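# Ring the bell by pressing its button once

## Task

Push the bell's button down to the bottom of its travel briefly, then release it so it rises again. The press is valid only if the bell stays upright and where it was. Tipping the bell over or shifting it from its spot means failure.

## Robot and tools

Robot: two FANUC CRX-5iA arms, left_arm and right_arm. Each carries a two-finger parallel gripper that opens to 50 mm. In the scene frame the left base sits at (+0.019, +0.341, 0) m and the right at (+0.025, -0.342, 0) m, both almost unrotated. A camera stand is fixed behind them. The two wrist cameras are cam_left_wrist and cam_right_wrist, each 896x504.

Frames: the scene frame has its origin at table height, halfway between the nominal bases, with +x pointing out over the table, +y toward left_arm and +z up. Image sides do not match these names. Each arm reports its gripper position (m) and end_effector_quat_wxyz in its own base frame. These readings can be off by a few cm. Motion offsets are taken along the axes of that arm's current Hand target, which is the gripper's own frame. In that frame the fingers point along +z and close along x, and a block about 10 cm long sticks out toward -y. end_effector_position is the point midway between the pads, and the fingertips extend 17.5 mm beyond it.

Row format: every row holds 18 numbers in [-1, 1], even when only one arm moves. The first 9 belong to left_arm: dx, dy, dz, rx, ry, rz, gripper position, force_limit, speed. The next 9 are the same fields for right_arm. The six pose numbers are an offset, not a pose. They count from that arm's Hand target as it stood when the action or move began, in gripper axes, with 1.0 meaning 0.6 m or 180 degrees. rx, ry and rz together form a single rotation vector. Rows inside one action do not add up; each is measured from the same start. Separate calls do add up, so sending the same offset twice moves the gripper twice. All six pose numbers at 0 means holding at, or asking again for, the current Hand target.

Gripper numbers are absolute settings, not offsets. position: +1 is fully open, about -0.65 brings the pads together, and -1 grips until something blocks the fingers. force_limit: -1 is about 20 N, 0 about 102 N and +1 about 185 N per pad. speed: -1 is 20 mm/s, 0 is 85 and +1 is 150. Both start at +1. To leave a gripper unchanged, repeat its last three numbers, because 0 is a real command. A new force_limit or speed only applies once position changes by at least 0.01.

Tools:
- execute_actions(actions, cameras): actions is a list of actions. Each action is up to 15 rows, one per 1/30 s step, and lasts 0.5 s; a short action keeps its last row. An empty list returns images, the scene number and the task. cameras takes names, ["all"] or [].
- move(target, speed, blend, blocking, cameras): target is one 18-number row or a list of up to 15 rows. Every row is an offset from the same starting Hand targets. Each gripper follows a straight path there. speed is m/s, from 0.002 to 1 with a default of 0.25, and rotation runs at up to twice that in rad/s. blend is a corner radius in m, with 0 meaning stop at each point. blocking=false returns after about 0.5 s while the motion continues. The path is capped at 10 s. It does not avoid obstacles, and faster paths lag and stray more. The result adds a move: line such as done, off_target, moving, held or fault, plus limits=paced (pose was clipped) or limits=held (steps were withheld).
- wait(seconds 0–10), stop() to brake a running move, zoom_image(camera, region [x0, y0, x1, y1] pixels, at most 504x504) on the newest image, read_manual (licence text only), finished_scene(scene) to end the scene for good.

Results: Hand target is the last commanded pose after clipping, and the next offsets count from it. The gripper often stops a little short of it; another command, even all zeros, asks for it again. Tool commands shows the current gripper settings. object_status codes: 0 moving, 1 blocked while opening, 2 blocked while closing (a grip), 3 reached the setting or pads met. Opening in mm is about (250 - position_measured) × 0.202. Flange force is the outside force along the gripper axes. It has an offset error that is worse near singular poses or after sudden stops. Step readings list intermediate positions for execute_actions only.

Controller: each step clips the command to within 70 mm and 16° of the measured pose. Joints have speed caps. A clearance check can hold back motion that would bring the arms too close together.

What to avoid: the arms are very stiff. Commanding even slightly past a firm contact can trigger a fault, and faster approaches hit harder. A 150 N net outside force, or joint torque at its limit, freezes the arm for 10 s. The limits are 150 N m for waist, shoulder and elbow and 37.6 N m for the three wrist joints. Overheated motors brake the arm for 30–60 s. Do not let the arms squeeze or strike each other. Do not drop or slam anything, and do not leave anything off the table.

For the bell: point the fingers down with the gripper closed. Line up over the button using the camera images and zooming. Come down slowly, a few mm/s near contact. Press only the button's travel plus a little more, then lift clear. Never sideswipe the bell body. Simulated time, thinking included, counts against the result, so keep replies short.

Each tool is called by a JSON object that holds its "op" and its "data".

## Session

{"op": "execute_actions", "data": {"actions": []}}

Scene clock: 0.00 s.
left_arm: end_effector_position=(+0.4856, -0.3003, +0.3757) position_measured=3 object_status=3 end_effector_quat_wxyz=(-0.085, +0.863, +0.467, +0.172) | right_arm: end_effector_position=(+0.5708, -0.2185, +0.3825) position_measured=3 object_status=3 end_effector_quat_wxyz=(+0.459, +0.162, +0.669, -0.562)
Joint positions: left_arm=[-0.551 0.352 0.697 -0.403 -1.866 -0.156] | right_arm=[0.053 0.126 -0.681 1.898 -1.341 -0.207]
Joint velocities: within noise
Flange force (N): no reading
Hand target: left_arm +0.4856, -0.3003, +0.3757; -0.085, +0.863, +0.467, +0.172 | right_arm +0.5708, -0.2185, +0.3825; +0.459, +0.162, +0.669, -0.562
Tool commands: left_gripper/position=+1.0 left_gripper/force_limit=+1.0 left_gripper/speed=+1.0 right_gripper/position=+1.0 right_gripper/force_limit=+1.0 right_gripper/speed=+1.0

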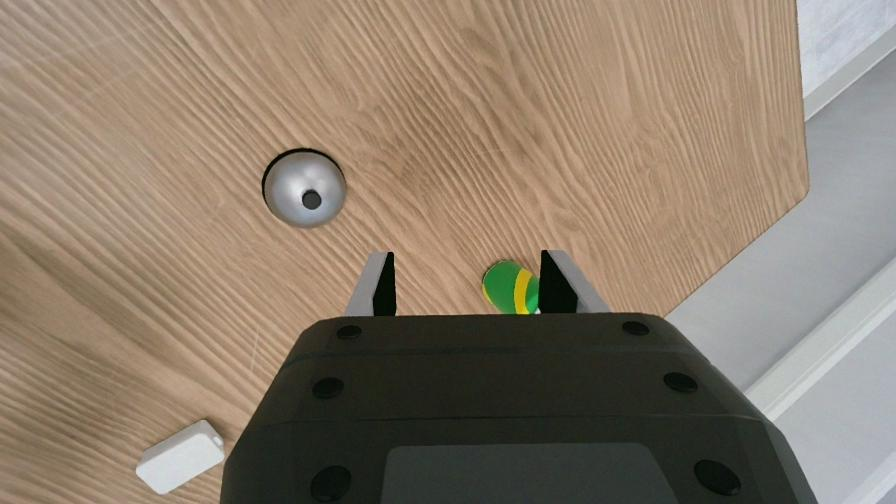

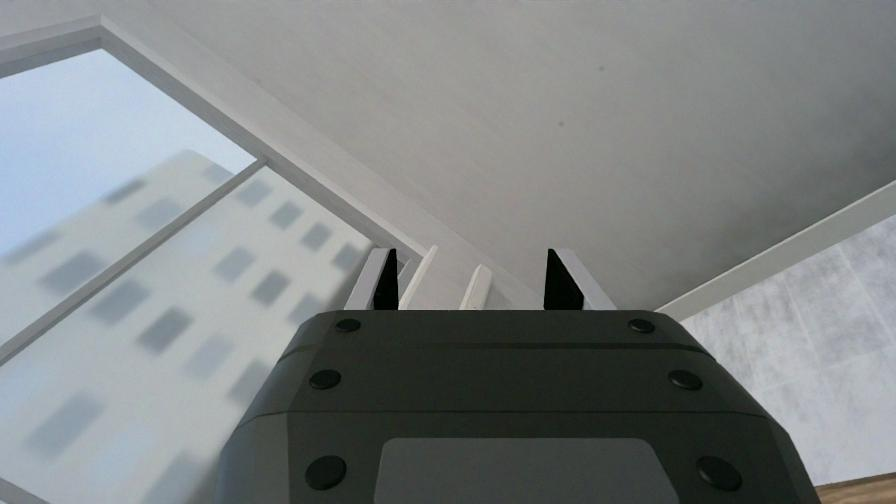

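{"op": "move", "data": {"target": [-0.130,0.0616,0.2287,0.0045,-0.1228,0,-0.7,-1,1, 0,0,0,0,0,0,1,1,1], "speed": 0.3, "cameras": ["cam_left_wrist"]}}

Scene clock: 32.13 s.
left_arm: end_effector_position=(+0.5069, -0.3391, +0.2197) position_measured=251 object_status=3 end_effector_quat_wxyz=(+0.000, +0.879, +0.476, +0.000) | right_arm: end_effector_position=(+0.5708, -0.2185, +0.3825) position_measured=3 object_status=3 end_effector_quat_wxyz=(+0.459, +0.162, +0.669, -0.562)
Joint positions: left_arm=[-0.374 0.419 0.36 0.001 -1.512 -0.204] | right_arm=[0.053 0.126 -0.681 1.898 -1.341 -0.207]
Flange force (N): left_arm=[0.2 -10.4 0.0] | right_arm=[1.0 2.2 1.4]
Hand target: left_arm +0.5069, -0.3391, +0.2198; +0.000, +0.879, +0.476, +0.000 | right_arm +0.5708, -0.2185, +0.3825; +0.459, +0.162, +0.669, -0.562
Off the commanded pose: left_arm 0.000 m, 0 deg | right_arm 0.000 m, 0 deg.
move: done
Images, in order (width x height): cam_left_wrist 896x504.

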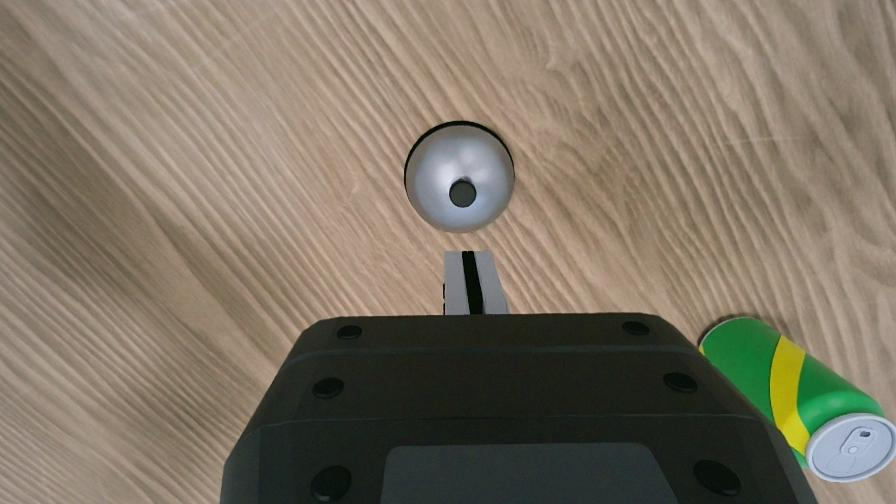

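{"op": "move", "data": {"target": [0,0,0.1,0,0,0,-0.7,-1,1, 0,0,0,0,0,0,1,1,1], "speed": 0.2, "cameras": ["cam_left_wrist"]}}

Scene clock: 45.80 s.
left_arm: end_effector_position=(+0.5069, -0.3391, +0.1598) position_measured=251 object_status=3 end_effector_quat_wxyz=(+0.000, +0.879, +0.476, +0.000) | right_arm: end_effector_position=(+0.5708, -0.2185, +0.3825) position_measured=3 object_status=3 end_effector_quat_wxyz=(+0.459, +0.162, +0.669, -0.562)
Joint positions: left_arm=[-0.374 0.438 0.246 0.001 -1.379 -0.204] | right_arm=[0.053 0.126 -0.681 1.898 -1.341 -0.207]
Flange force (N): left_arm=[-0.1 -11.0 -0.4] | right_arm=[0.1 3.0 1.5]
Hand target: left_arm +0.5069, -0.3391, +0.1598; +0.000, +0.879, +0.476, +0.000 | right_arm +0.5708, -0.2185, +0.3825; +0.459, +0.162, +0.669, -0.562
Off the commanded pose: left_arm 0.000 m, 0 deg | right_arm 0.000 m, 0 deg.
move: done
Images, in order (width x height): cam_left_wrist 896x504.

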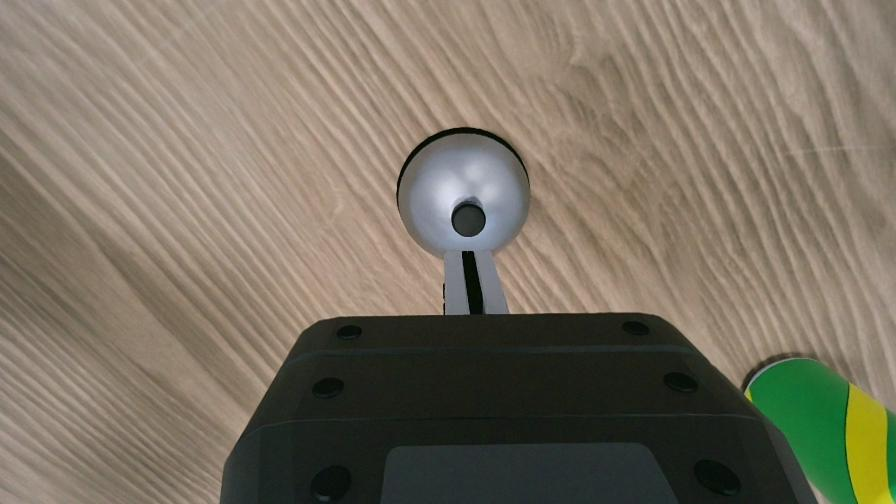

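{"op": "move", "data": {"target": [0.004,-0.0017,0.1117,0,0,0,-0.7,-1,1, 0,0,0,0,0,0,1,1,1], "speed": 0.15, "cameras": ["cam_left_wrist"]}}

Scene clock: 60.60 s.
left_arm: end_effector_position=(+0.5073, -0.3366, +0.0928) position_measured=251 object_status=3 end_effector_quat_wxyz=(+0.000, +0.879, +0.476, +0.000) | right_arm: end_effector_position=(+0.5708, -0.2185, +0.3825) position_measured=3 object_status=3 end_effector_quat_wxyz=(+0.459, +0.162, +0.669, -0.562)
Joint positions: left_arm=[-0.37 0.479 0.143 0.001 -1.235 -0.209] | right_arm=[0.053 0.126 -0.681 1.898 -1.341 -0.207]
Flange force (N): left_arm=[0.0 -9.1 -2.6] | right_arm=[0.0 2.7 0.9]
Hand target: left_arm +0.5073, -0.3366, +0.0927; +0.000, +0.879, +0.476, +0.000 | right_arm +0.5708, -0.2185, +0.3825; +0.459, +0.162, +0.669, -0.562
Off the commanded pose: left_arm 0.000 m, 0 deg | right_arm 0.000 m, 0 deg.
move: done
Images, in order (width x height): cam_left_wrist 896x504.

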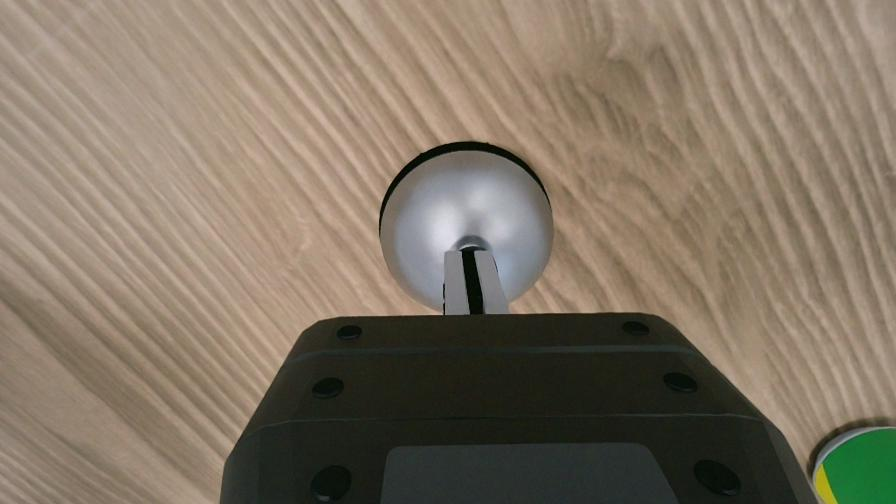

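{"op": "execute_actions", "data": {"actions": [[[0,0,0.0025,0,0,0,-0.7,-1,1,0,0,0,0,0,0,1,1,1],[0,0,0.0050,0,0,0,-0.7,-1,1,0,0,0,0,0,0,1,1,1]],[[0,0,0.0017,0,0,0,-0.7,-1,1,0,0,0,0,0,0,1,1,1]],[[0,0,0.0017,0,0,0,-0.7,-1,1,0,0,0,0,0,0,1,1,1]],[[0,0,0.0017,0,0,0,-0.7,-1,1,0,0,0,0,0,0,1,1,1]],[[0,0,0.0017,0,0,0,-0.7,-1,1,0,0,0,0,0,0,1,1,1]]]}}

Scene clock: 68.60 s.
left_arm: end_effector_position=(+0.5073, -0.3366, +0.0856) position_measured=251 object_status=3 end_effector_quat_wxyz=(+0.000, +0.879, +0.476, +0.000) | right_arm: end_effector_position=(+0.5708, -0.2185, +0.3825) position_measured=3 object_status=3 end_effector_quat_wxyz=(+0.459, +0.162, +0.669, -0.562)
Joint positions: left_arm=[-0.37 0.485 0.134 0.001 -1.22 -0.209] | right_arm=[0.053 0.126 -0.681 1.898 -1.341 -0.207]
Flange force (N): left_arm=[0.1 -8.7 -2.3] | right_arm=[0.7 2.8 1.6]
Flange force at the end of the 1st action (N): left_arm=[0.3 -9.0 -2.5] | right_arm=[1.2 2.2 1.5]
Flange force at the end of the 2nd action (N): left_arm=[0.1 -8.5 -2.5] | right_arm=[-0.2 3.0 1.3]
Flange force at the end of the 3rd action (N): left_arm=[-0.3 -9.9 -2.2] | right_arm=[0.1 3.5 1.7]
Flange force at the end of the 4th action (N): left_arm=[0.0 -9.0 -2.5] | right_arm=[0.9 3.0 1.5]
Hand target: left_arm +0.5073, -0.3366, +0.0857; +0.000, +0.879, +0.476, +0.000 | right_arm +0.5708, -0.2185, +0.3825; +0.459, +0.162, +0.669, -0.562
Off the commanded pose: left_arm 0.000 m, 0 deg | right_arm 0.000 m, 0 deg.
Step readings (end_effector_position of left_arm | right_arm; steps 1 to 15: 1st action; 16 to 30: 2nd action; 31 to 45: 3rd action; 46 to 60: 4th action; 61 to 75: 5th action):
0: (+0.5073, -0.3366, +0.0927) | (+0.5708, -0.2185, +0.3825)
1: (+0.5073, -0.3366, +0.0927) | (+0.5708, -0.2185, +0.3825)
2: (+0.5073, -0.3366, +0.0922) | (+0.5708, -0.2185, +0.3825)
4: (+0.5072, -0.3365, +0.0899) | (+0.5708, -0.2185, +0.3825)
8: (+0.5073, -0.3366, +0.0897) | (+0.5708, -0.2185, +0.3825)
15: (+0.5073, -0.3366, +0.0897) | (+0.5708, -0.2185, +0.3825)
16: (+0.5073, -0.3366, +0.0897) | (+0.5708, -0.2185, +0.3825)
17: (+0.5073, -0.3366, +0.0893) | (+0.5708, -0.2185, +0.3825)
19: (+0.5073, -0.3366, +0.0887) | (+0.5708, -0.2185, +0.3825)
23: (+0.5073, -0.3366, +0.0887) | (+0.5708, -0.2185, +0.3825)
30: (+0.5073, -0.3366, +0.0887) | (+0.5708, -0.2185, +0.3825)
31: (+0.5073, -0.3366, +0.0887) | (+0.5708, -0.2185, +0.3825)
32: (+0.5073, -0.3366, +0.0883) | (+0.5708, -0.2185, +0.3825)
34: (+0.5073, -0.3365, +0.0876) | (+0.5708, -0.2185, +0.3825)
38: (+0.5073, -0.3366, +0.0876) | (+0.5708, -0.2185, +0.3825)
45: (+0.5073, -0.3366, +0.0876) | (+0.5708, -0.2185, +0.3825)
46: (+0.5073, -0.3366, +0.0876) | (+0.5708, -0.2185, +0.3825)
47: (+0.5073, -0.3366, +0.0874) | (+0.5708, -0.2185, +0.3825)
49: (+0.5073, -0.3366, +0.0868) | (+0.5708, -0.2185, +0.3825)
53: (+0.5073, -0.3366, +0.0867) | (+0.5708, -0.2185, +0.3825)
60: (+0.5073, -0.3366, +0.0867) | (+0.5708, -0.2185, +0.3825)
61: (+0.5073, -0.3366, +0.0866) | (+0.5708, -0.2185, +0.3825)
62: (+0.5073, -0.3366, +0.0862) | (+0.5708, -0.2185, +0.3825)
64: (+0.5073, -0.3365, +0.0856) | (+0.5708, -0.2185, +0.3825)
68: (+0.5073, -0.3366, +0.0856) | (+0.5708, -0.2185, +0.3825)
75: (+0.5073, -0.3366, +0.0856) | (+0.5708, -0.2185, +0.3825)

{"op": "execute_actions", "data": {"actions": [[[0,0,0.0017,0,0,0,-0.7,-1,1,0,0,0,0,0,0,1,1,1]],[[0,0,0.0017,0,0,0,-0.7,-1,1,0,0,0,0,0,0,1,1,1]],[[0,0,0.0017,0,0,0,-0.7,-1,1,0,0,0,0,0,0,1,1,1]],[[0,0,0.0017,0,0,0,-0.7,-1,1,0,0,0,0,0,0,1,1,1]]]}}

Scene clock: 74.50 s.
left_arm: end_effector_position=(+0.5073, -0.3366, +0.0816) position_measured=251 object_status=3 end_effector_quat_wxyz=(+0.000, +0.879, +0.476, +0.000) | right_arm: end_effector_position=(+0.5708, -0.2185, +0.3825) position_measured=3 object_status=3 end_effector_quat_wxyz=(+0.459, +0.162, +0.669, -0.562)
Joint positions: left_arm=[-0.37 0.488 0.129 0.001 -1.212 -0.209] | right_arm=[0.053 0.126 -0.681 1.898 -1.341 -0.207]
Flange force (N): left_arm=[-0.2 -9.0 -5.5] | right_arm=[0.3 1.8 1.4]
Flange force at the end of the 1st action (N): left_arm=[0.0 -9.5 -3.7] | right_arm=[0.0 2.4 1.8]
Flange force at the end of the 2nd action (N): left_arm=[-0.1 -10.2 -4.6] | right_arm=[0.4 3.0 1.2]
Flange force at the end of the 3rd action (N): left_arm=[-0.5 -8.6 -4.8] | right_arm=[0.9 2.2 1.4]
Hand target: left_arm +0.5073, -0.3366, +0.0816; +0.000, +0.879, +0.476, +0.000 | right_arm +0.5708, -0.2185, +0.3825; +0.459, +0.162, +0.669, -0.562
Off the commanded pose: left_arm 0.000 m, 0 deg | right_arm 0.000 m, 0 deg.
Step readings (end_effector_position of left_arm | right_arm; steps 1 to 15: 1st action; 16 to 30: 2nd action; 31 to 45: 3rd action; 46 to 60: 4th action):
0: (+0.5073, -0.3366, +0.0857) | (+0.5708, -0.2185, +0.3825)
1: (+0.5073, -0.3366, +0.0856) | (+0.5708, -0.2185, +0.3825)
2: (+0.5073, -0.3366, +0.0854) | (+0.5708, -0.2185, +0.3825)
4: (+0.5073, -0.3366, +0.0850) | (+0.5708, -0.2185, +0.3825)
8: (+0.5073, -0.3366, +0.0847) | (+0.5708, -0.2185, +0.3825)
15: (+0.5073, -0.3366, +0.0846) | (+0.5708, -0.2185, +0.3825)
16: (+0.5073, -0.3366, +0.0846) | (+0.5708, -0.2185, +0.3825)
17: (+0.5073, -0.3366, +0.0843) | (+0.5708, -0.2185, +0.3825)
19: (+0.5073, -0.3365, +0.0836) | (+0.5708, -0.2185, +0.3825)
23: (+0.5073, -0.3366, +0.0836) | (+0.5708, -0.2185, +0.3825)
30: (+0.5073, -0.3366, +0.0836) | (+0.5708, -0.2185, +0.3825)
31: (+0.5073, -0.3366, +0.0836) | (+0.5708, -0.2185, +0.3825)
32: (+0.5073, -0.3366, +0.0833) | (+0.5708, -0.2185, +0.3825)
34: (+0.5073, -0.3366, +0.0826) | (+0.5708, -0.2185, +0.3825)
38: (+0.5073, -0.3366, +0.0826) | (+0.5708, -0.2185, +0.3825)
45: (+0.5073, -0.3366, +0.0826) | (+0.5708, -0.2185, +0.3825)
46: (+0.5073, -0.3366, +0.0826) | (+0.5708, -0.2185, +0.3825)
47: (+0.5073, -0.3366, +0.0823) | (+0.5708, -0.2185, +0.3825)
49: (+0.5073, -0.3366, +0.0816) | (+0.5708, -0.2185, +0.3825)
53: (+0.5073, -0.3366, +0.0816) | (+0.5708, -0.2185, +0.3825)
60: (+0.5073, -0.3366, +0.0816) | (+0.5708, -0.2185, +0.3825)

{"op": "execute_actions", "data": {"actions": [[[0,0,0.0014,0,0,0,-0.7,-1,1,0,0,0,0,0,0,1,1,1]],[[0,0,0.0014,0,0,0,-0.7,-1,1,0,0,0,0,0,0,1,1,1]],[[0,0,0.0014,0,0,0,-0.7,-1,1,0,0,0,0,0,0,1,1,1]]], "cameras": ["cam_left_wrist"]}}

Scene clock: 79.43 s.
left_arm: end_effector_position=(+0.5073, -0.3366, +0.0791) position_measured=251 object_status=3 end_effector_quat_wxyz=(+0.000, +0.879, +0.476, +0.000) | right_arm: end_effector_position=(+0.5708, -0.2185, +0.3825) position_measured=3 object_status=3 end_effector_quat_wxyz=(+0.459, +0.162, +0.669, -0.562)
Joint positions: left_arm=[-0.37 0.49 0.126 0.001 -1.207 -0.209] | right_arm=[0.053 0.126 -0.681 1.898 -1.341 -0.207]
Flange force (N): left_arm=[7.5 -31.8 -128.5] | right_arm=[0.2 3.0 1.7]
Flange force at the end of the 1st action (N): left_arm=[1.2 -11.4 -23.3] | right_arm=[0.6 2.8 2.7]
Flange force at the end of the 2nd action (N): left_arm=[3.3 -21.7 -74.3] | right_arm=[0.0 3.1 1.8]
Hand target: left_arm +0.5073, -0.3366, +0.0791; +0.000, +0.879, +0.476, +0.000 | right_arm +0.5708, -0.2185, +0.3825; +0.459, +0.162, +0.669, -0.562
Off the commanded pose: left_arm 0.000 m, 0 deg | right_arm 0.000 m, 0 deg.
Step readings (end_effector_position of left_arm | right_arm; steps 1 to 15: 1st action; 16 to 30: 2nd action; 31 to 45: 3rd action):
0: (+0.5073, -0.3366, +0.0816) | (+0.5708, -0.2185, +0.3825)
1: (+0.5073, -0.3366, +0.0815) | (+0.5708, -0.2185, +0.3825)
2: (+0.5073, -0.3366, +0.0813) | (+0.5708, -0.2185, +0.3825)
4: (+0.5073, -0.3366, +0.0810) | (+0.5708, -0.2185, +0.3825)
8: (+0.5073, -0.3366, +0.0809) | (+0.5708, -0.2185, +0.3825)
15: (+0.5073, -0.3366, +0.0808) | (+0.5708, -0.2185, +0.3825)
16: (+0.5073, -0.3366, +0.0808) | (+0.5708, -0.2185, +0.3825)
17: (+0.5073, -0.3366, +0.0805) | (+0.5708, -0.2185, +0.3825)
19: (+0.5073, -0.3366, +0.0803) | (+0.5708, -0.2185, +0.3825)
23: (+0.5073, -0.3366, +0.0801) | (+0.5708, -0.2185, +0.3825)
30: (+0.5073, -0.3366, +0.0800) | (+0.5708, -0.2185, +0.3825)
31: (+0.5073, -0.3366, +0.0799) | (+0.5708, -0.2185, +0.3825)
32: (+0.5073, -0.3366, +0.0797) | (+0.5708, -0.2185, +0.3825)
34: (+0.5073, -0.3366, +0.0794) | (+0.5708, -0.2185, +0.3825)
38: (+0.5073, -0.3366, +0.0792) | (+0.5708, -0.2185, +0.3825)
45: (+0.5073, -0.3366, +0.0791) | (+0.5708, -0.2185, +0.3825)
Images, in order (width x height): cam_left_wrist 896x504.

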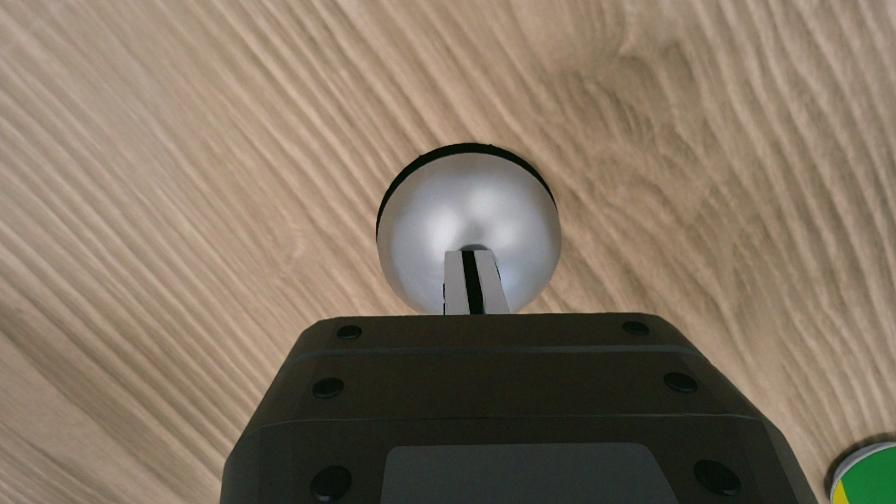

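Fully bottomed. Release, straight up.

{"op": "move", "data": {"target": [0,0,-0.09,0,0,0,-0.7,-1,1,0,0,0,0,0,0,1,1,1], "speed": 0.1, "cameras": ["cam_left_wrist"]}}

Scene clock: 84.13 s.
left_arm: end_effector_position=(+0.5073, -0.3366, +0.1331) position_measured=251 object_status=3 end_effector_quat_wxyz=(+0.000, +0.879, +0.476, +0.000) | right_arm: end_effector_position=(+0.5708, -0.2185, +0.3825) position_measured=3 object_status=3 end_effector_quat_wxyz=(+0.459, +0.162, +0.669, -0.562)
Joint positions: left_arm=[-0.37 0.45 0.199 0.001 -1.32 -0.209] | right_arm=[0.053 0.126 -0.681 1.898 -1.341 -0.207]
Flange force (N): left_arm=[0.1 -9.3 -1.4] | right_arm=[0.3 2.4 0.8]
Hand target: left_arm +0.5073, -0.3365, +0.1331; +0.000, +0.879, +0.476, +0.000 | right_arm +0.5708, -0.2185, +0.3825; +0.459, +0.162, +0.669, -0.562
Off the commanded pose: left_arm 0.000 m, 0 deg | right_arm 0.000 m, 0 deg.
move: done
Images, in order (width x height): cam_left_wrist 896x504.

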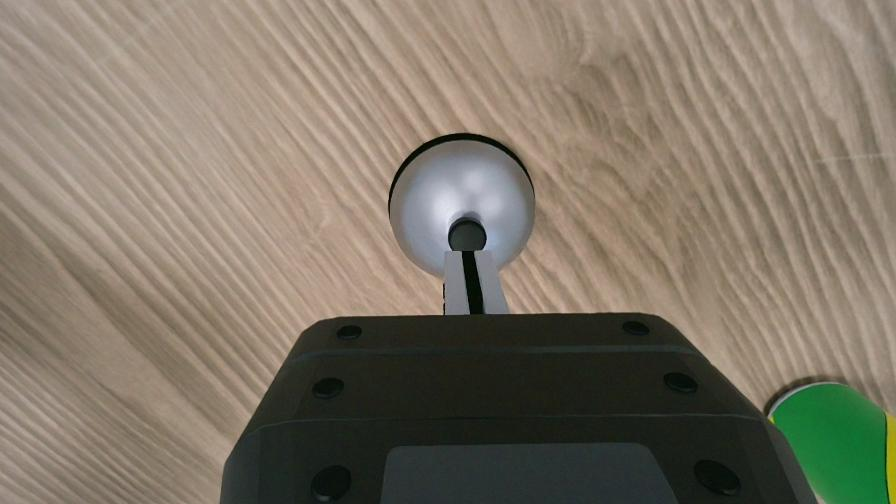

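Bell upright, in place, and the button is back up.

{"op": "finished_scene", "data": {"scene": 1}}

The scene is finished: the task was done.


## Next scene

The same job, from a new start.

{"op": "execute_actions", "data": {"actions": []}}

Scene clock: 0.00 s.
left_arm: end_effector_position=(+0.3833, +0.1222, +0.2687) position_measured=3 object_status=3 end_effector_quat_wxyz=(+0.087, -0.386, +0.907, -0.141) | right_arm: end_effector_position=(+0.4409, +0.3950, +0.3287) position_measured=3 object_status=3 end_effector_quat_wxyz=(-0.001, +0.490, +0.866, -0.100)
Joint positions: left_arm=[0.903 -0.257 -0.392 0.336 -1.425 1.425] | right_arm=[0.961 0.573 0.82 0.019 -2.018 -0.413]
Joint velocities: within noise
Flange force (N): no reading
Hand target: left_arm +0.3833, +0.1222, +0.2687; +0.087, -0.386, +0.907, -0.141 | right_arm +0.4409, +0.3950, +0.3287; -0.001, +0.490, +0.866, -0.100
Tool commands: left_gripper/position=+1.0 left_gripper/force_limit=+1.0 left_gripper/speed=+1.0 right_gripper/position=+1.0 right_gripper/force_limit=+1.0 right_gripper/speed=+1.0

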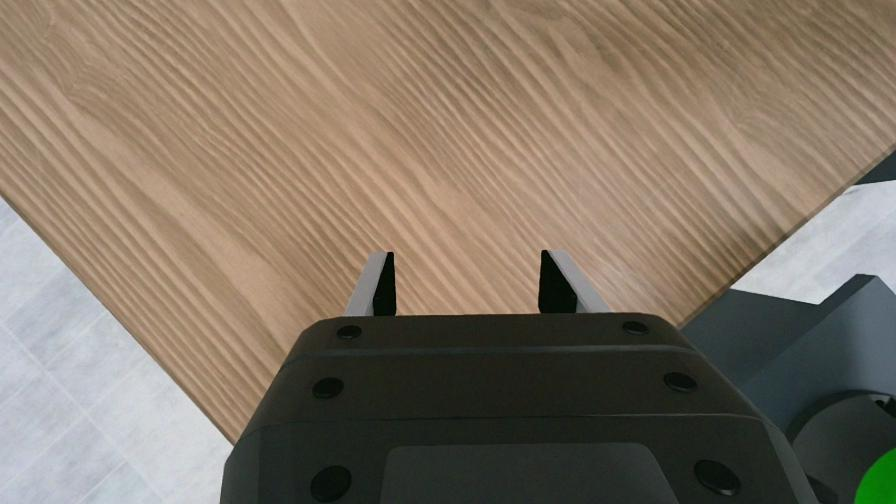

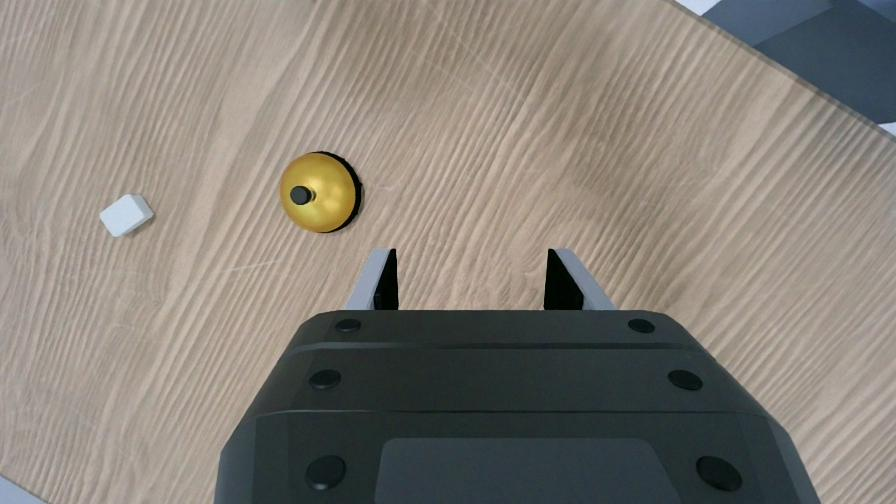

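{"op": "move", "data": {"target": [0,0,0,0,0,0,1,1,1,-0.2532,0.0183,0.3085,-0.0559,0.0308,0,-0.7,-1,1], "speed": 0.3, "cameras": ["cam_right_wrist"]}}

Scene clock: 12.00 s.
left_arm: end_effector_position=(+0.3833, +0.1222, +0.2687) position_measured=3 object_status=3 end_effector_quat_wxyz=(+0.087, -0.386, +0.907, -0.141) | right_arm: end_effector_position=(+0.5109, +0.2396, +0.1602) position_measured=251 object_status=3 end_effector_quat_wxyz=(+0.000, +0.492, +0.871, +0.000)
Joint positions: left_arm=[0.903 -0.257 -0.392 0.336 -1.425 1.425] | right_arm=[0.672 0.324 0.092 0.001 -1.338 -0.13]
Flange force (N): left_arm=[5.3 1.9 0.4] | right_arm=[-1.5 4.1 -0.8]
Hand target: left_arm +0.3833, +0.1222, +0.2687; +0.087, -0.386, +0.907, -0.141 | right_arm +0.5109, +0.2396, +0.1602; +0.000, +0.492, +0.871, +0.000
Off the commanded pose: left_arm 0.000 m, 0 deg | right_arm 0.000 m, 0 deg.
move: done
Images, in order (width x height): cam_right_wrist 896x504.

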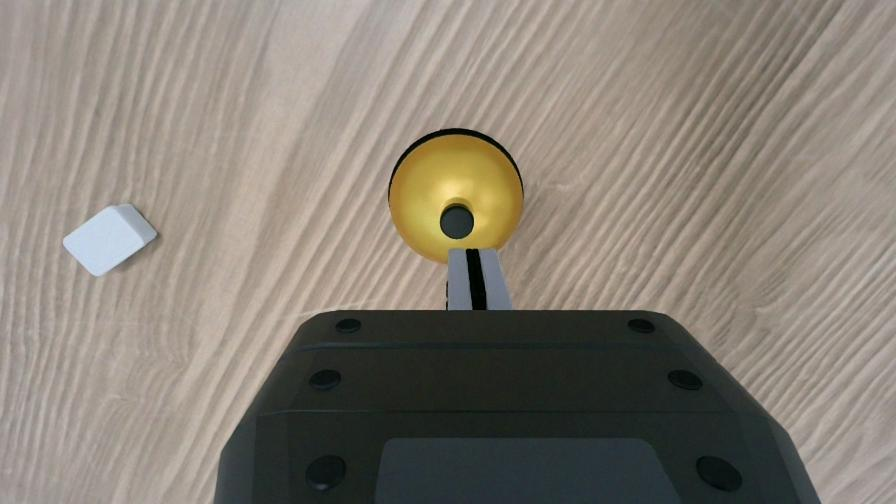

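{"op": "move", "data": {"target": [0,0,0,0,0,0,1,1,1,-0.0062,0.0017,0.1112,0,0,0,-0.7,-1,1], "speed": 0.15, "cameras": ["cam_right_wrist"]}}

Scene clock: 18.80 s.
left_arm: end_effector_position=(+0.3833, +0.1222, +0.2687) position_measured=3 object_status=3 end_effector_quat_wxyz=(+0.087, -0.386, +0.907, -0.141) | right_arm: end_effector_position=(+0.5137, +0.2369, +0.0935) position_measured=251 object_status=3 end_effector_quat_wxyz=(+0.000, +0.492, +0.871, +0.000)
Joint positions: left_arm=[0.903 -0.257 -0.392 0.336 -1.425 1.425] | right_arm=[0.664 0.376 -0.001 0.001 -1.194 -0.123]
Flange force (N): left_arm=[4.4 0.9 -0.2] | right_arm=[-1.7 3.1 1.1]
Hand target: left_arm +0.3833, +0.1222, +0.2687; +0.087, -0.386, +0.907, -0.141 | right_arm +0.5137, +0.2369, +0.0934; +0.000, +0.492, +0.871, +0.000
Off the commanded pose: left_arm 0.000 m, 0 deg | right_arm 0.000 m, 0 deg.
move: done
Images, in order (width x height): cam_right_wrist 896x504.

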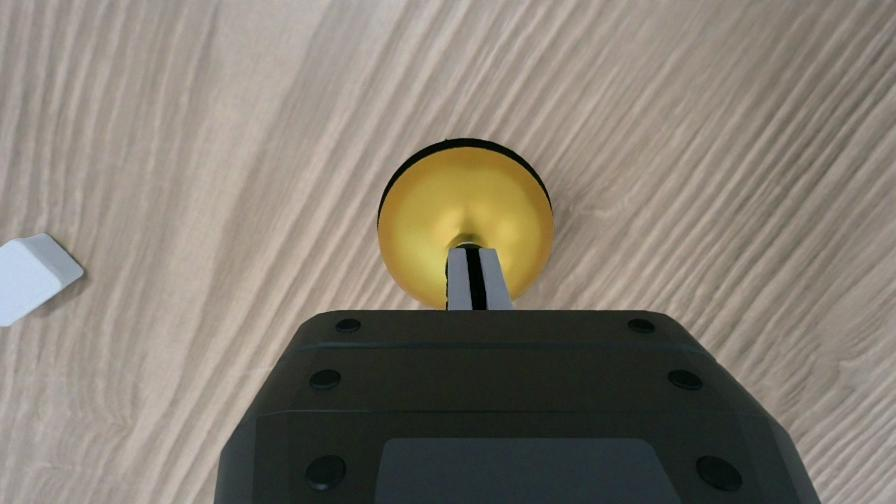

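{"op": "execute_actions", "data": {"actions": [[[0,0,0,0,0,0,1,1,1,-0.0013,0,0.003,0,0,0,-0.7,-1,1],[0,0,0,0,0,0,1,1,1,-0.0025,0,0.006,0,0,0,-0.7,-1,1],[0,0,0,0,0,0,1,1,1,-0.0025,0,0.009,0,0,0,-0.7,-1,1]],[[0,0,0,0,0,0,1,1,1,0,0,0.002,0,0,0,-0.7,-1,1]],[[0,0,0,0,0,0,1,1,1,0,0,0.0017,0,0,0,-0.7,-1,1]],[[0,0,0,0,0,0,1,1,1,0,0,0.0017,0,0,0,-0.7,-1,1]],[[0,0,0,0,0,0,1,1,1,0,0,0.0017,0,0,0,-0.7,-1,1]]]}}

Scene clock: 25.97 s.
left_arm: end_effector_position=(+0.3833, +0.1222, +0.2687) position_measured=3 object_status=3 end_effector_quat_wxyz=(+0.087, -0.386, +0.907, -0.141) | right_arm: end_effector_position=(+0.5145, +0.2356, +0.0838) position_measured=251 object_status=3 end_effector_quat_wxyz=(+0.000, +0.492, +0.871, +0.000)
Joint positions: left_arm=[0.903 -0.257 -0.392 0.336 -1.425 1.425] | right_arm=[0.662 0.386 -0.012 0.001 -1.173 -0.12]
Flange force (N): left_arm=[4.7 1.2 0.1] | right_arm=[-2.3 3.7 0.2]
Flange force at the end of the 1st action (N): left_arm=[5.4 1.4 0.5] | right_arm=[-2.0 2.9 0.6]
Flange force at the end of the 2nd action (N): left_arm=[4.8 1.7 0.3] | right_arm=[-2.6 4.1 0.2]
Flange force at the end of the 3rd action (N): left_arm=[5.0 1.5 0.2] | right_arm=[-2.4 2.8 0.2]
Flange force at the end of the 4th action (N): left_arm=[5.1 0.9 0.0] | right_arm=[-1.8 3.5 0.2]
Hand target: left_arm +0.3833, +0.1222, +0.2687; +0.087, -0.386, +0.907, -0.141 | right_arm +0.5145, +0.2356, +0.0838; +0.000, +0.492, +0.871, +0.000
Off the commanded pose: left_arm 0.000 m, 0 deg | right_arm 0.000 m, 0 deg.
Step readings (end_effector_position of left_arm | right_arm; steps 1 to 15: 1st action; 16 to 30: 2nd action; 31 to 45: 3rd action; 46 to 60: 4th action; 61 to 75: 5th action):
0: (+0.3833, +0.1222, +0.2687) | (+0.5137, +0.2369, +0.0934)
1: (+0.3833, +0.1222, +0.2687) | (+0.5137, +0.2369, +0.0934)
2: (+0.3833, +0.1222, +0.2687) | (+0.5139, +0.2367, +0.0929)
4: (+0.3833, +0.1222, +0.2687) | (+0.5144, +0.2357, +0.0893)
8: (+0.3833, +0.1222, +0.2687) | (+0.5145, +0.2356, +0.0881)
15: (+0.3833, +0.1222, +0.2687) | (+0.5145, +0.2356, +0.0880)
16: (+0.3833, +0.1222, +0.2687) | (+0.5145, +0.2356, +0.0880)
17: (+0.3833, +0.1222, +0.2687) | (+0.5145, +0.2356, +0.0875)
19: (+0.3833, +0.1222, +0.2687) | (+0.5145, +0.2356, +0.0869)
23: (+0.3833, +0.1222, +0.2687) | (+0.5145, +0.2356, +0.0869)
30: (+0.3833, +0.1222, +0.2687) | (+0.5145, +0.2356, +0.0869)
31: (+0.3833, +0.1222, +0.2687) | (+0.5145, +0.2356, +0.0868)
32: (+0.3833, +0.1222, +0.2687) | (+0.5145, +0.2356, +0.0865)
34: (+0.3833, +0.1222, +0.2687) | (+0.5145, +0.2356, +0.0858)
38: (+0.3833, +0.1222, +0.2687) | (+0.5145, +0.2356, +0.0858)
45: (+0.3833, +0.1222, +0.2687) | (+0.5145, +0.2356, +0.0858)
46: (+0.3833, +0.1222, +0.2687) | (+0.5145, +0.2356, +0.0858)
47: (+0.3833, +0.1222, +0.2687) | (+0.5145, +0.2356, +0.0853)
49: (+0.3833, +0.1222, +0.2687) | (+0.5145, +0.2356, +0.0848)
53: (+0.3833, +0.1222, +0.2687) | (+0.5145, +0.2356, +0.0848)
60: (+0.3833, +0.1222, +0.2687) | (+0.5145, +0.2356, +0.0848)
61: (+0.3833, +0.1222, +0.2687) | (+0.5145, +0.2356, +0.0848)
62: (+0.3833, +0.1222, +0.2687) | (+0.5145, +0.2356, +0.0844)
64: (+0.3833, +0.1222, +0.2687) | (+0.5145, +0.2356, +0.0838)
68: (+0.3833, +0.1222, +0.2687) | (+0.5145, +0.2356, +0.0838)
75: (+0.3833, +0.1222, +0.2687) | (+0.5145, +0.2356, +0.0838)

{"op": "execute_actions", "data": {"actions": [[[0,0,0,0,0,0,1,1,1,0,0,0.0017,0,0,0,-0.7,-1,1]],[[0,0,0,0,0,0,1,1,1,0,0,0.0017,0,0,0,-0.7,-1,1]],[[0,0,0,0,0,0,1,1,1,0,0,0.0017,0,0,0,-0.7,-1,1]],[[0,0,0,0,0,0,1,1,1,0,0,0.0017,0,0,0,-0.7,-1,1]]]}}

Scene clock: 31.30 s.
left_arm: end_effector_position=(+0.3833, +0.1222, +0.2687) position_measured=3 object_status=3 end_effector_quat_wxyz=(+0.087, -0.386, +0.907, -0.141) | right_arm: end_effector_position=(+0.5145, +0.2356, +0.0797) position_measured=251 object_status=3 end_effector_quat_wxyz=(+0.000, +0.492, +0.871, +0.000)
Joint positions: left_arm=[0.903 -0.257 -0.392 0.336 -1.425 1.425] | right_arm=[0.662 0.39 -0.017 0.001 -1.164 -0.12]
Flange force (N): left_arm=[5.1 1.5 0.5] | right_arm=[-2.0 4.5 -2.6]
Flange force at the end of the 1st action (N): left_arm=[4.5 1.2 0.4] | right_arm=[-2.2 4.2 -1.2]
Flange force at the end of the 2nd action (N): left_arm=[4.8 1.4 -0.1] | right_arm=[-2.1 2.7 -1.9]
Flange force at the end of the 3rd action (N): left_arm=[5.1 1.4 0.2] | right_arm=[-2.0 4.6 -2.6]
Hand target: left_arm +0.3833, +0.1222, +0.2687; +0.087, -0.386, +0.907, -0.141 | right_arm +0.5145, +0.2356, +0.0797; +0.000, +0.492, +0.871, +0.000
Off the commanded pose: left_arm 0.000 m, 0 deg | right_arm 0.000 m, 0 deg.
Step readings (end_effector_position of left_arm | right_arm; steps 1 to 15: 1st action; 16 to 30: 2nd action; 31 to 45: 3rd action; 46 to 60: 4th action):
0: (+0.3833, +0.1222, +0.2687) | (+0.5145, +0.2356, +0.0838)
1: (+0.3833, +0.1222, +0.2687) | (+0.5145, +0.2356, +0.0838)
2: (+0.3833, +0.1222, +0.2687) | (+0.5145, +0.2356, +0.0834)
4: (+0.3833, +0.1222, +0.2687) | (+0.5145, +0.2356, +0.0828)
8: (+0.3833, +0.1222, +0.2687) | (+0.5145, +0.2356, +0.0828)
15: (+0.3833, +0.1222, +0.2687) | (+0.5145, +0.2356, +0.0828)
16: (+0.3833, +0.1222, +0.2687) | (+0.5145, +0.2356, +0.0827)
17: (+0.3833, +0.1222, +0.2687) | (+0.5145, +0.2356, +0.0824)
19: (+0.3833, +0.1222, +0.2687) | (+0.5145, +0.2356, +0.0818)
23: (+0.3833, +0.1222, +0.2687) | (+0.5145, +0.2356, +0.0817)
30: (+0.3833, +0.1222, +0.2687) | (+0.5145, +0.2356, +0.0817)
31: (+0.3833, +0.1222, +0.2687) | (+0.5145, +0.2356, +0.0817)
32: (+0.3833, +0.1222, +0.2687) | (+0.5145, +0.2356, +0.0812)
34: (+0.3833, +0.1222, +0.2687) | (+0.5145, +0.2356, +0.0807)
38: (+0.3833, +0.1222, +0.2687) | (+0.5145, +0.2356, +0.0807)
45: (+0.3833, +0.1222, +0.2687) | (+0.5145, +0.2356, +0.0807)
46: (+0.3833, +0.1222, +0.2687) | (+0.5145, +0.2356, +0.0807)
47: (+0.3833, +0.1222, +0.2687) | (+0.5145, +0.2356, +0.0804)
49: (+0.3833, +0.1222, +0.2687) | (+0.5145, +0.2356, +0.0798)
53: (+0.3833, +0.1222, +0.2687) | (+0.5145, +0.2356, +0.0797)
60: (+0.3833, +0.1222, +0.2687) | (+0.5145, +0.2356, +0.0797)

{"op": "execute_actions", "data": {"actions": [[[0,0,0,0,0,0,1,1,1,0,0,0.0012,0,0,0,-0.7,-1,1]],[[0,0,0,0,0,0,1,1,1,0,0,0.001,0,0,0,-0.7,-1,1]]]}}

Scene clock: 36.80 s.
left_arm: end_effector_position=(+0.3833, +0.1222, +0.2687) position_measured=3 object_status=3 end_effector_quat_wxyz=(+0.087, -0.386, +0.907, -0.141) | right_arm: end_effector_position=(+0.5145, +0.2356, +0.0784) position_measured=251 object_status=3 end_effector_quat_wxyz=(+0.000, +0.492, +0.871, +0.000)
Joint positions: left_arm=[0.903 -0.257 -0.392 0.336 -1.425 1.425] | right_arm=[0.662 0.391 -0.019 0.001 -1.161 -0.12]
Flange force (N): left_arm=[4.9 1.0 0.7] | right_arm=[-1.1 -0.6 -17.6]
Flange force at the end of the 1st action (N): left_arm=[4.5 1.2 0.2] | right_arm=[-1.1 1.9 -3.5]
Hand target: left_arm +0.3833, +0.1222, +0.2687; +0.087, -0.386, +0.907, -0.141 | right_arm +0.5145, +0.2356, +0.0784; +0.000, +0.492, +0.871, +0.000
Off the commanded pose: left_arm 0.000 m, 0 deg | right_arm 0.000 m, 0 deg.
Step readings (end_effector_position of left_arm | right_arm; steps 1 to 15: 1st action; 16 to 30: 2nd action):
0: (+0.3833, +0.1222, +0.2687) | (+0.5145, +0.2356, +0.0797)
1: (+0.3833, +0.1222, +0.2687) | (+0.5145, +0.2356, +0.0797)
2: (+0.3833, +0.1222, +0.2687) | (+0.5145, +0.2356, +0.0794)
4: (+0.3833, +0.1222, +0.2687) | (+0.5145, +0.2356, +0.0790)
8: (+0.3833, +0.1222, +0.2687) | (+0.5145, +0.2356, +0.0790)
15: (+0.3833, +0.1222, +0.2687) | (+0.5145, +0.2356, +0.0790)
16: (+0.3833, +0.1222, +0.2687) | (+0.5145, +0.2356, +0.0790)
17: (+0.3833, +0.1222, +0.2687) | (+0.5145, +0.2356, +0.0788)
19: (+0.3833, +0.1222, +0.2687) | (+0.5145, +0.2356, +0.0785)
23: (+0.3833, +0.1222, +0.2687) | (+0.5145, +0.2356, +0.0784)
30: (+0.3833, +0.1222, +0.2687) | (+0.5145, +0.2356, +0.0784)

{"op": "execute_actions", "data": {"actions": [[[0,0,0,0,0,0,1,1,1,0,0,0.001,0,0,0,-0.7,-1,1]]]}}

{"op": "move", "data": {"target": [0,0,0,0,0,0,1,1,1,0,0,-0.09,0,0,0,-0.7,-1,1], "speed": 0.1, "cameras": ["cam_right_wrist"]}}

Scene clock: 40.30 s.
left_arm: end_effector_position=(+0.3833, +0.1222, +0.2687) position_measured=3 object_status=3 end_effector_quat_wxyz=(+0.087, -0.386, +0.907, -0.141) | right_arm: end_effector_position=(+0.5145, +0.2356, +0.0778) position_measured=251 object_status=3 end_effector_quat_wxyz=(+0.000, +0.492, +0.871, +0.000)
Joint positions: left_arm=[0.903 -0.257 -0.392 0.336 -1.425 1.425] | right_arm=[0.662 0.392 -0.019 0.001 -1.16 -0.12]
Flange force (N): left_arm=[5.1 1.4 0.8] | right_arm=[4.3 -11.2 -63.3]
Hand target: left_arm +0.3833, +0.1222, +0.2687; +0.087, -0.386, +0.907, -0.141 | right_arm +0.5145, +0.2356, +0.0778; +0.000, +0.492, +0.871, +0.000
Off the commanded pose: left_arm 0.000 m, 0 deg | right_arm 0.000 m, 0 deg.
Step readings (end_effector_position of left_arm | right_arm):
0: (+0.3833, +0.1222, +0.2687) | (+0.5145, +0.2356, +0.0784)
1: (+0.3833, +0.1222, +0.2687) | (+0.5145, +0.2356, +0.0784)
2: (+0.3833, +0.1222, +0.2687) | (+0.5145, +0.2356, +0.0782)
4: (+0.3833, +0.1222, +0.2687) | (+0.5145, +0.2356, +0.0780)
8: (+0.3833, +0.1222, +0.2687) | (+0.5145, +0.2356, +0.0779)
15: (+0.3833, +0.1222, +0.2687) | (+0.5145, +0.2356, +0.0778)

Scene clock: 41.17 s.
left_arm: end_effector_position=(+0.3833, +0.1222, +0.2687) position_measured=3 object_status=3 end_effector_quat_wxyz=(+0.087, -0.386, +0.907, -0.141) | right_arm: end_effector_position=(+0.5145, +0.2356, +0.1318) position_measured=251 object_status=3 end_effector_quat_wxyz=(+0.000, +0.492, +0.871, +0.000)
Joint positions: left_arm=[0.903 -0.257 -0.392 0.336 -1.425 1.425] | right_arm=[0.662 0.346 0.052 0.001 -1.277 -0.12]
Flange force (N): left_arm=[5.0 1.4 0.3] | right_arm=[-2.4 2.1 0.6]
Hand target: left_arm +0.3833, +0.1222, +0.2687; +0.087, -0.386, +0.907, -0.141 | right_arm +0.5144, +0.2356, +0.1318; +0.000, +0.492, +0.871, +0.000
Off the commanded pose: left_arm 0.000 m, 0 deg | right_arm 0.000 m, 0 deg.
move: done
Images, in order (width x height): cam_right_wrist 896x504.

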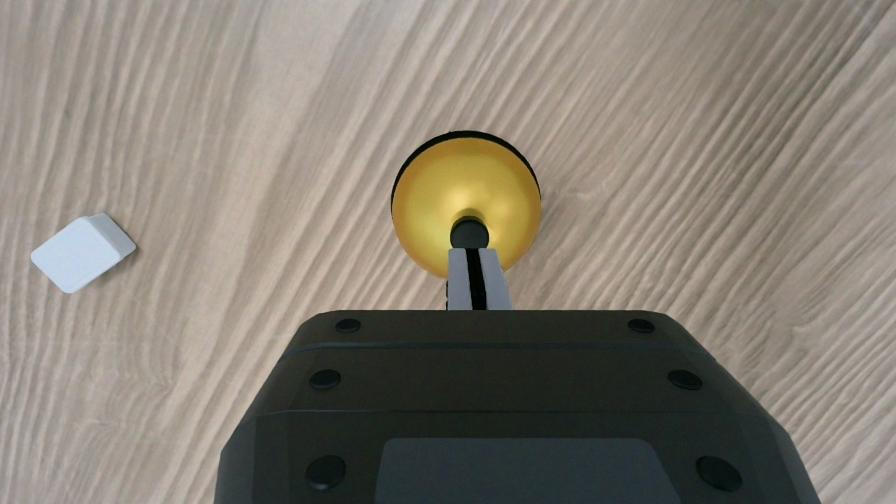

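{"op": "finished_scene", "data": {"scene": 2}}

The scene is finished: the task was done.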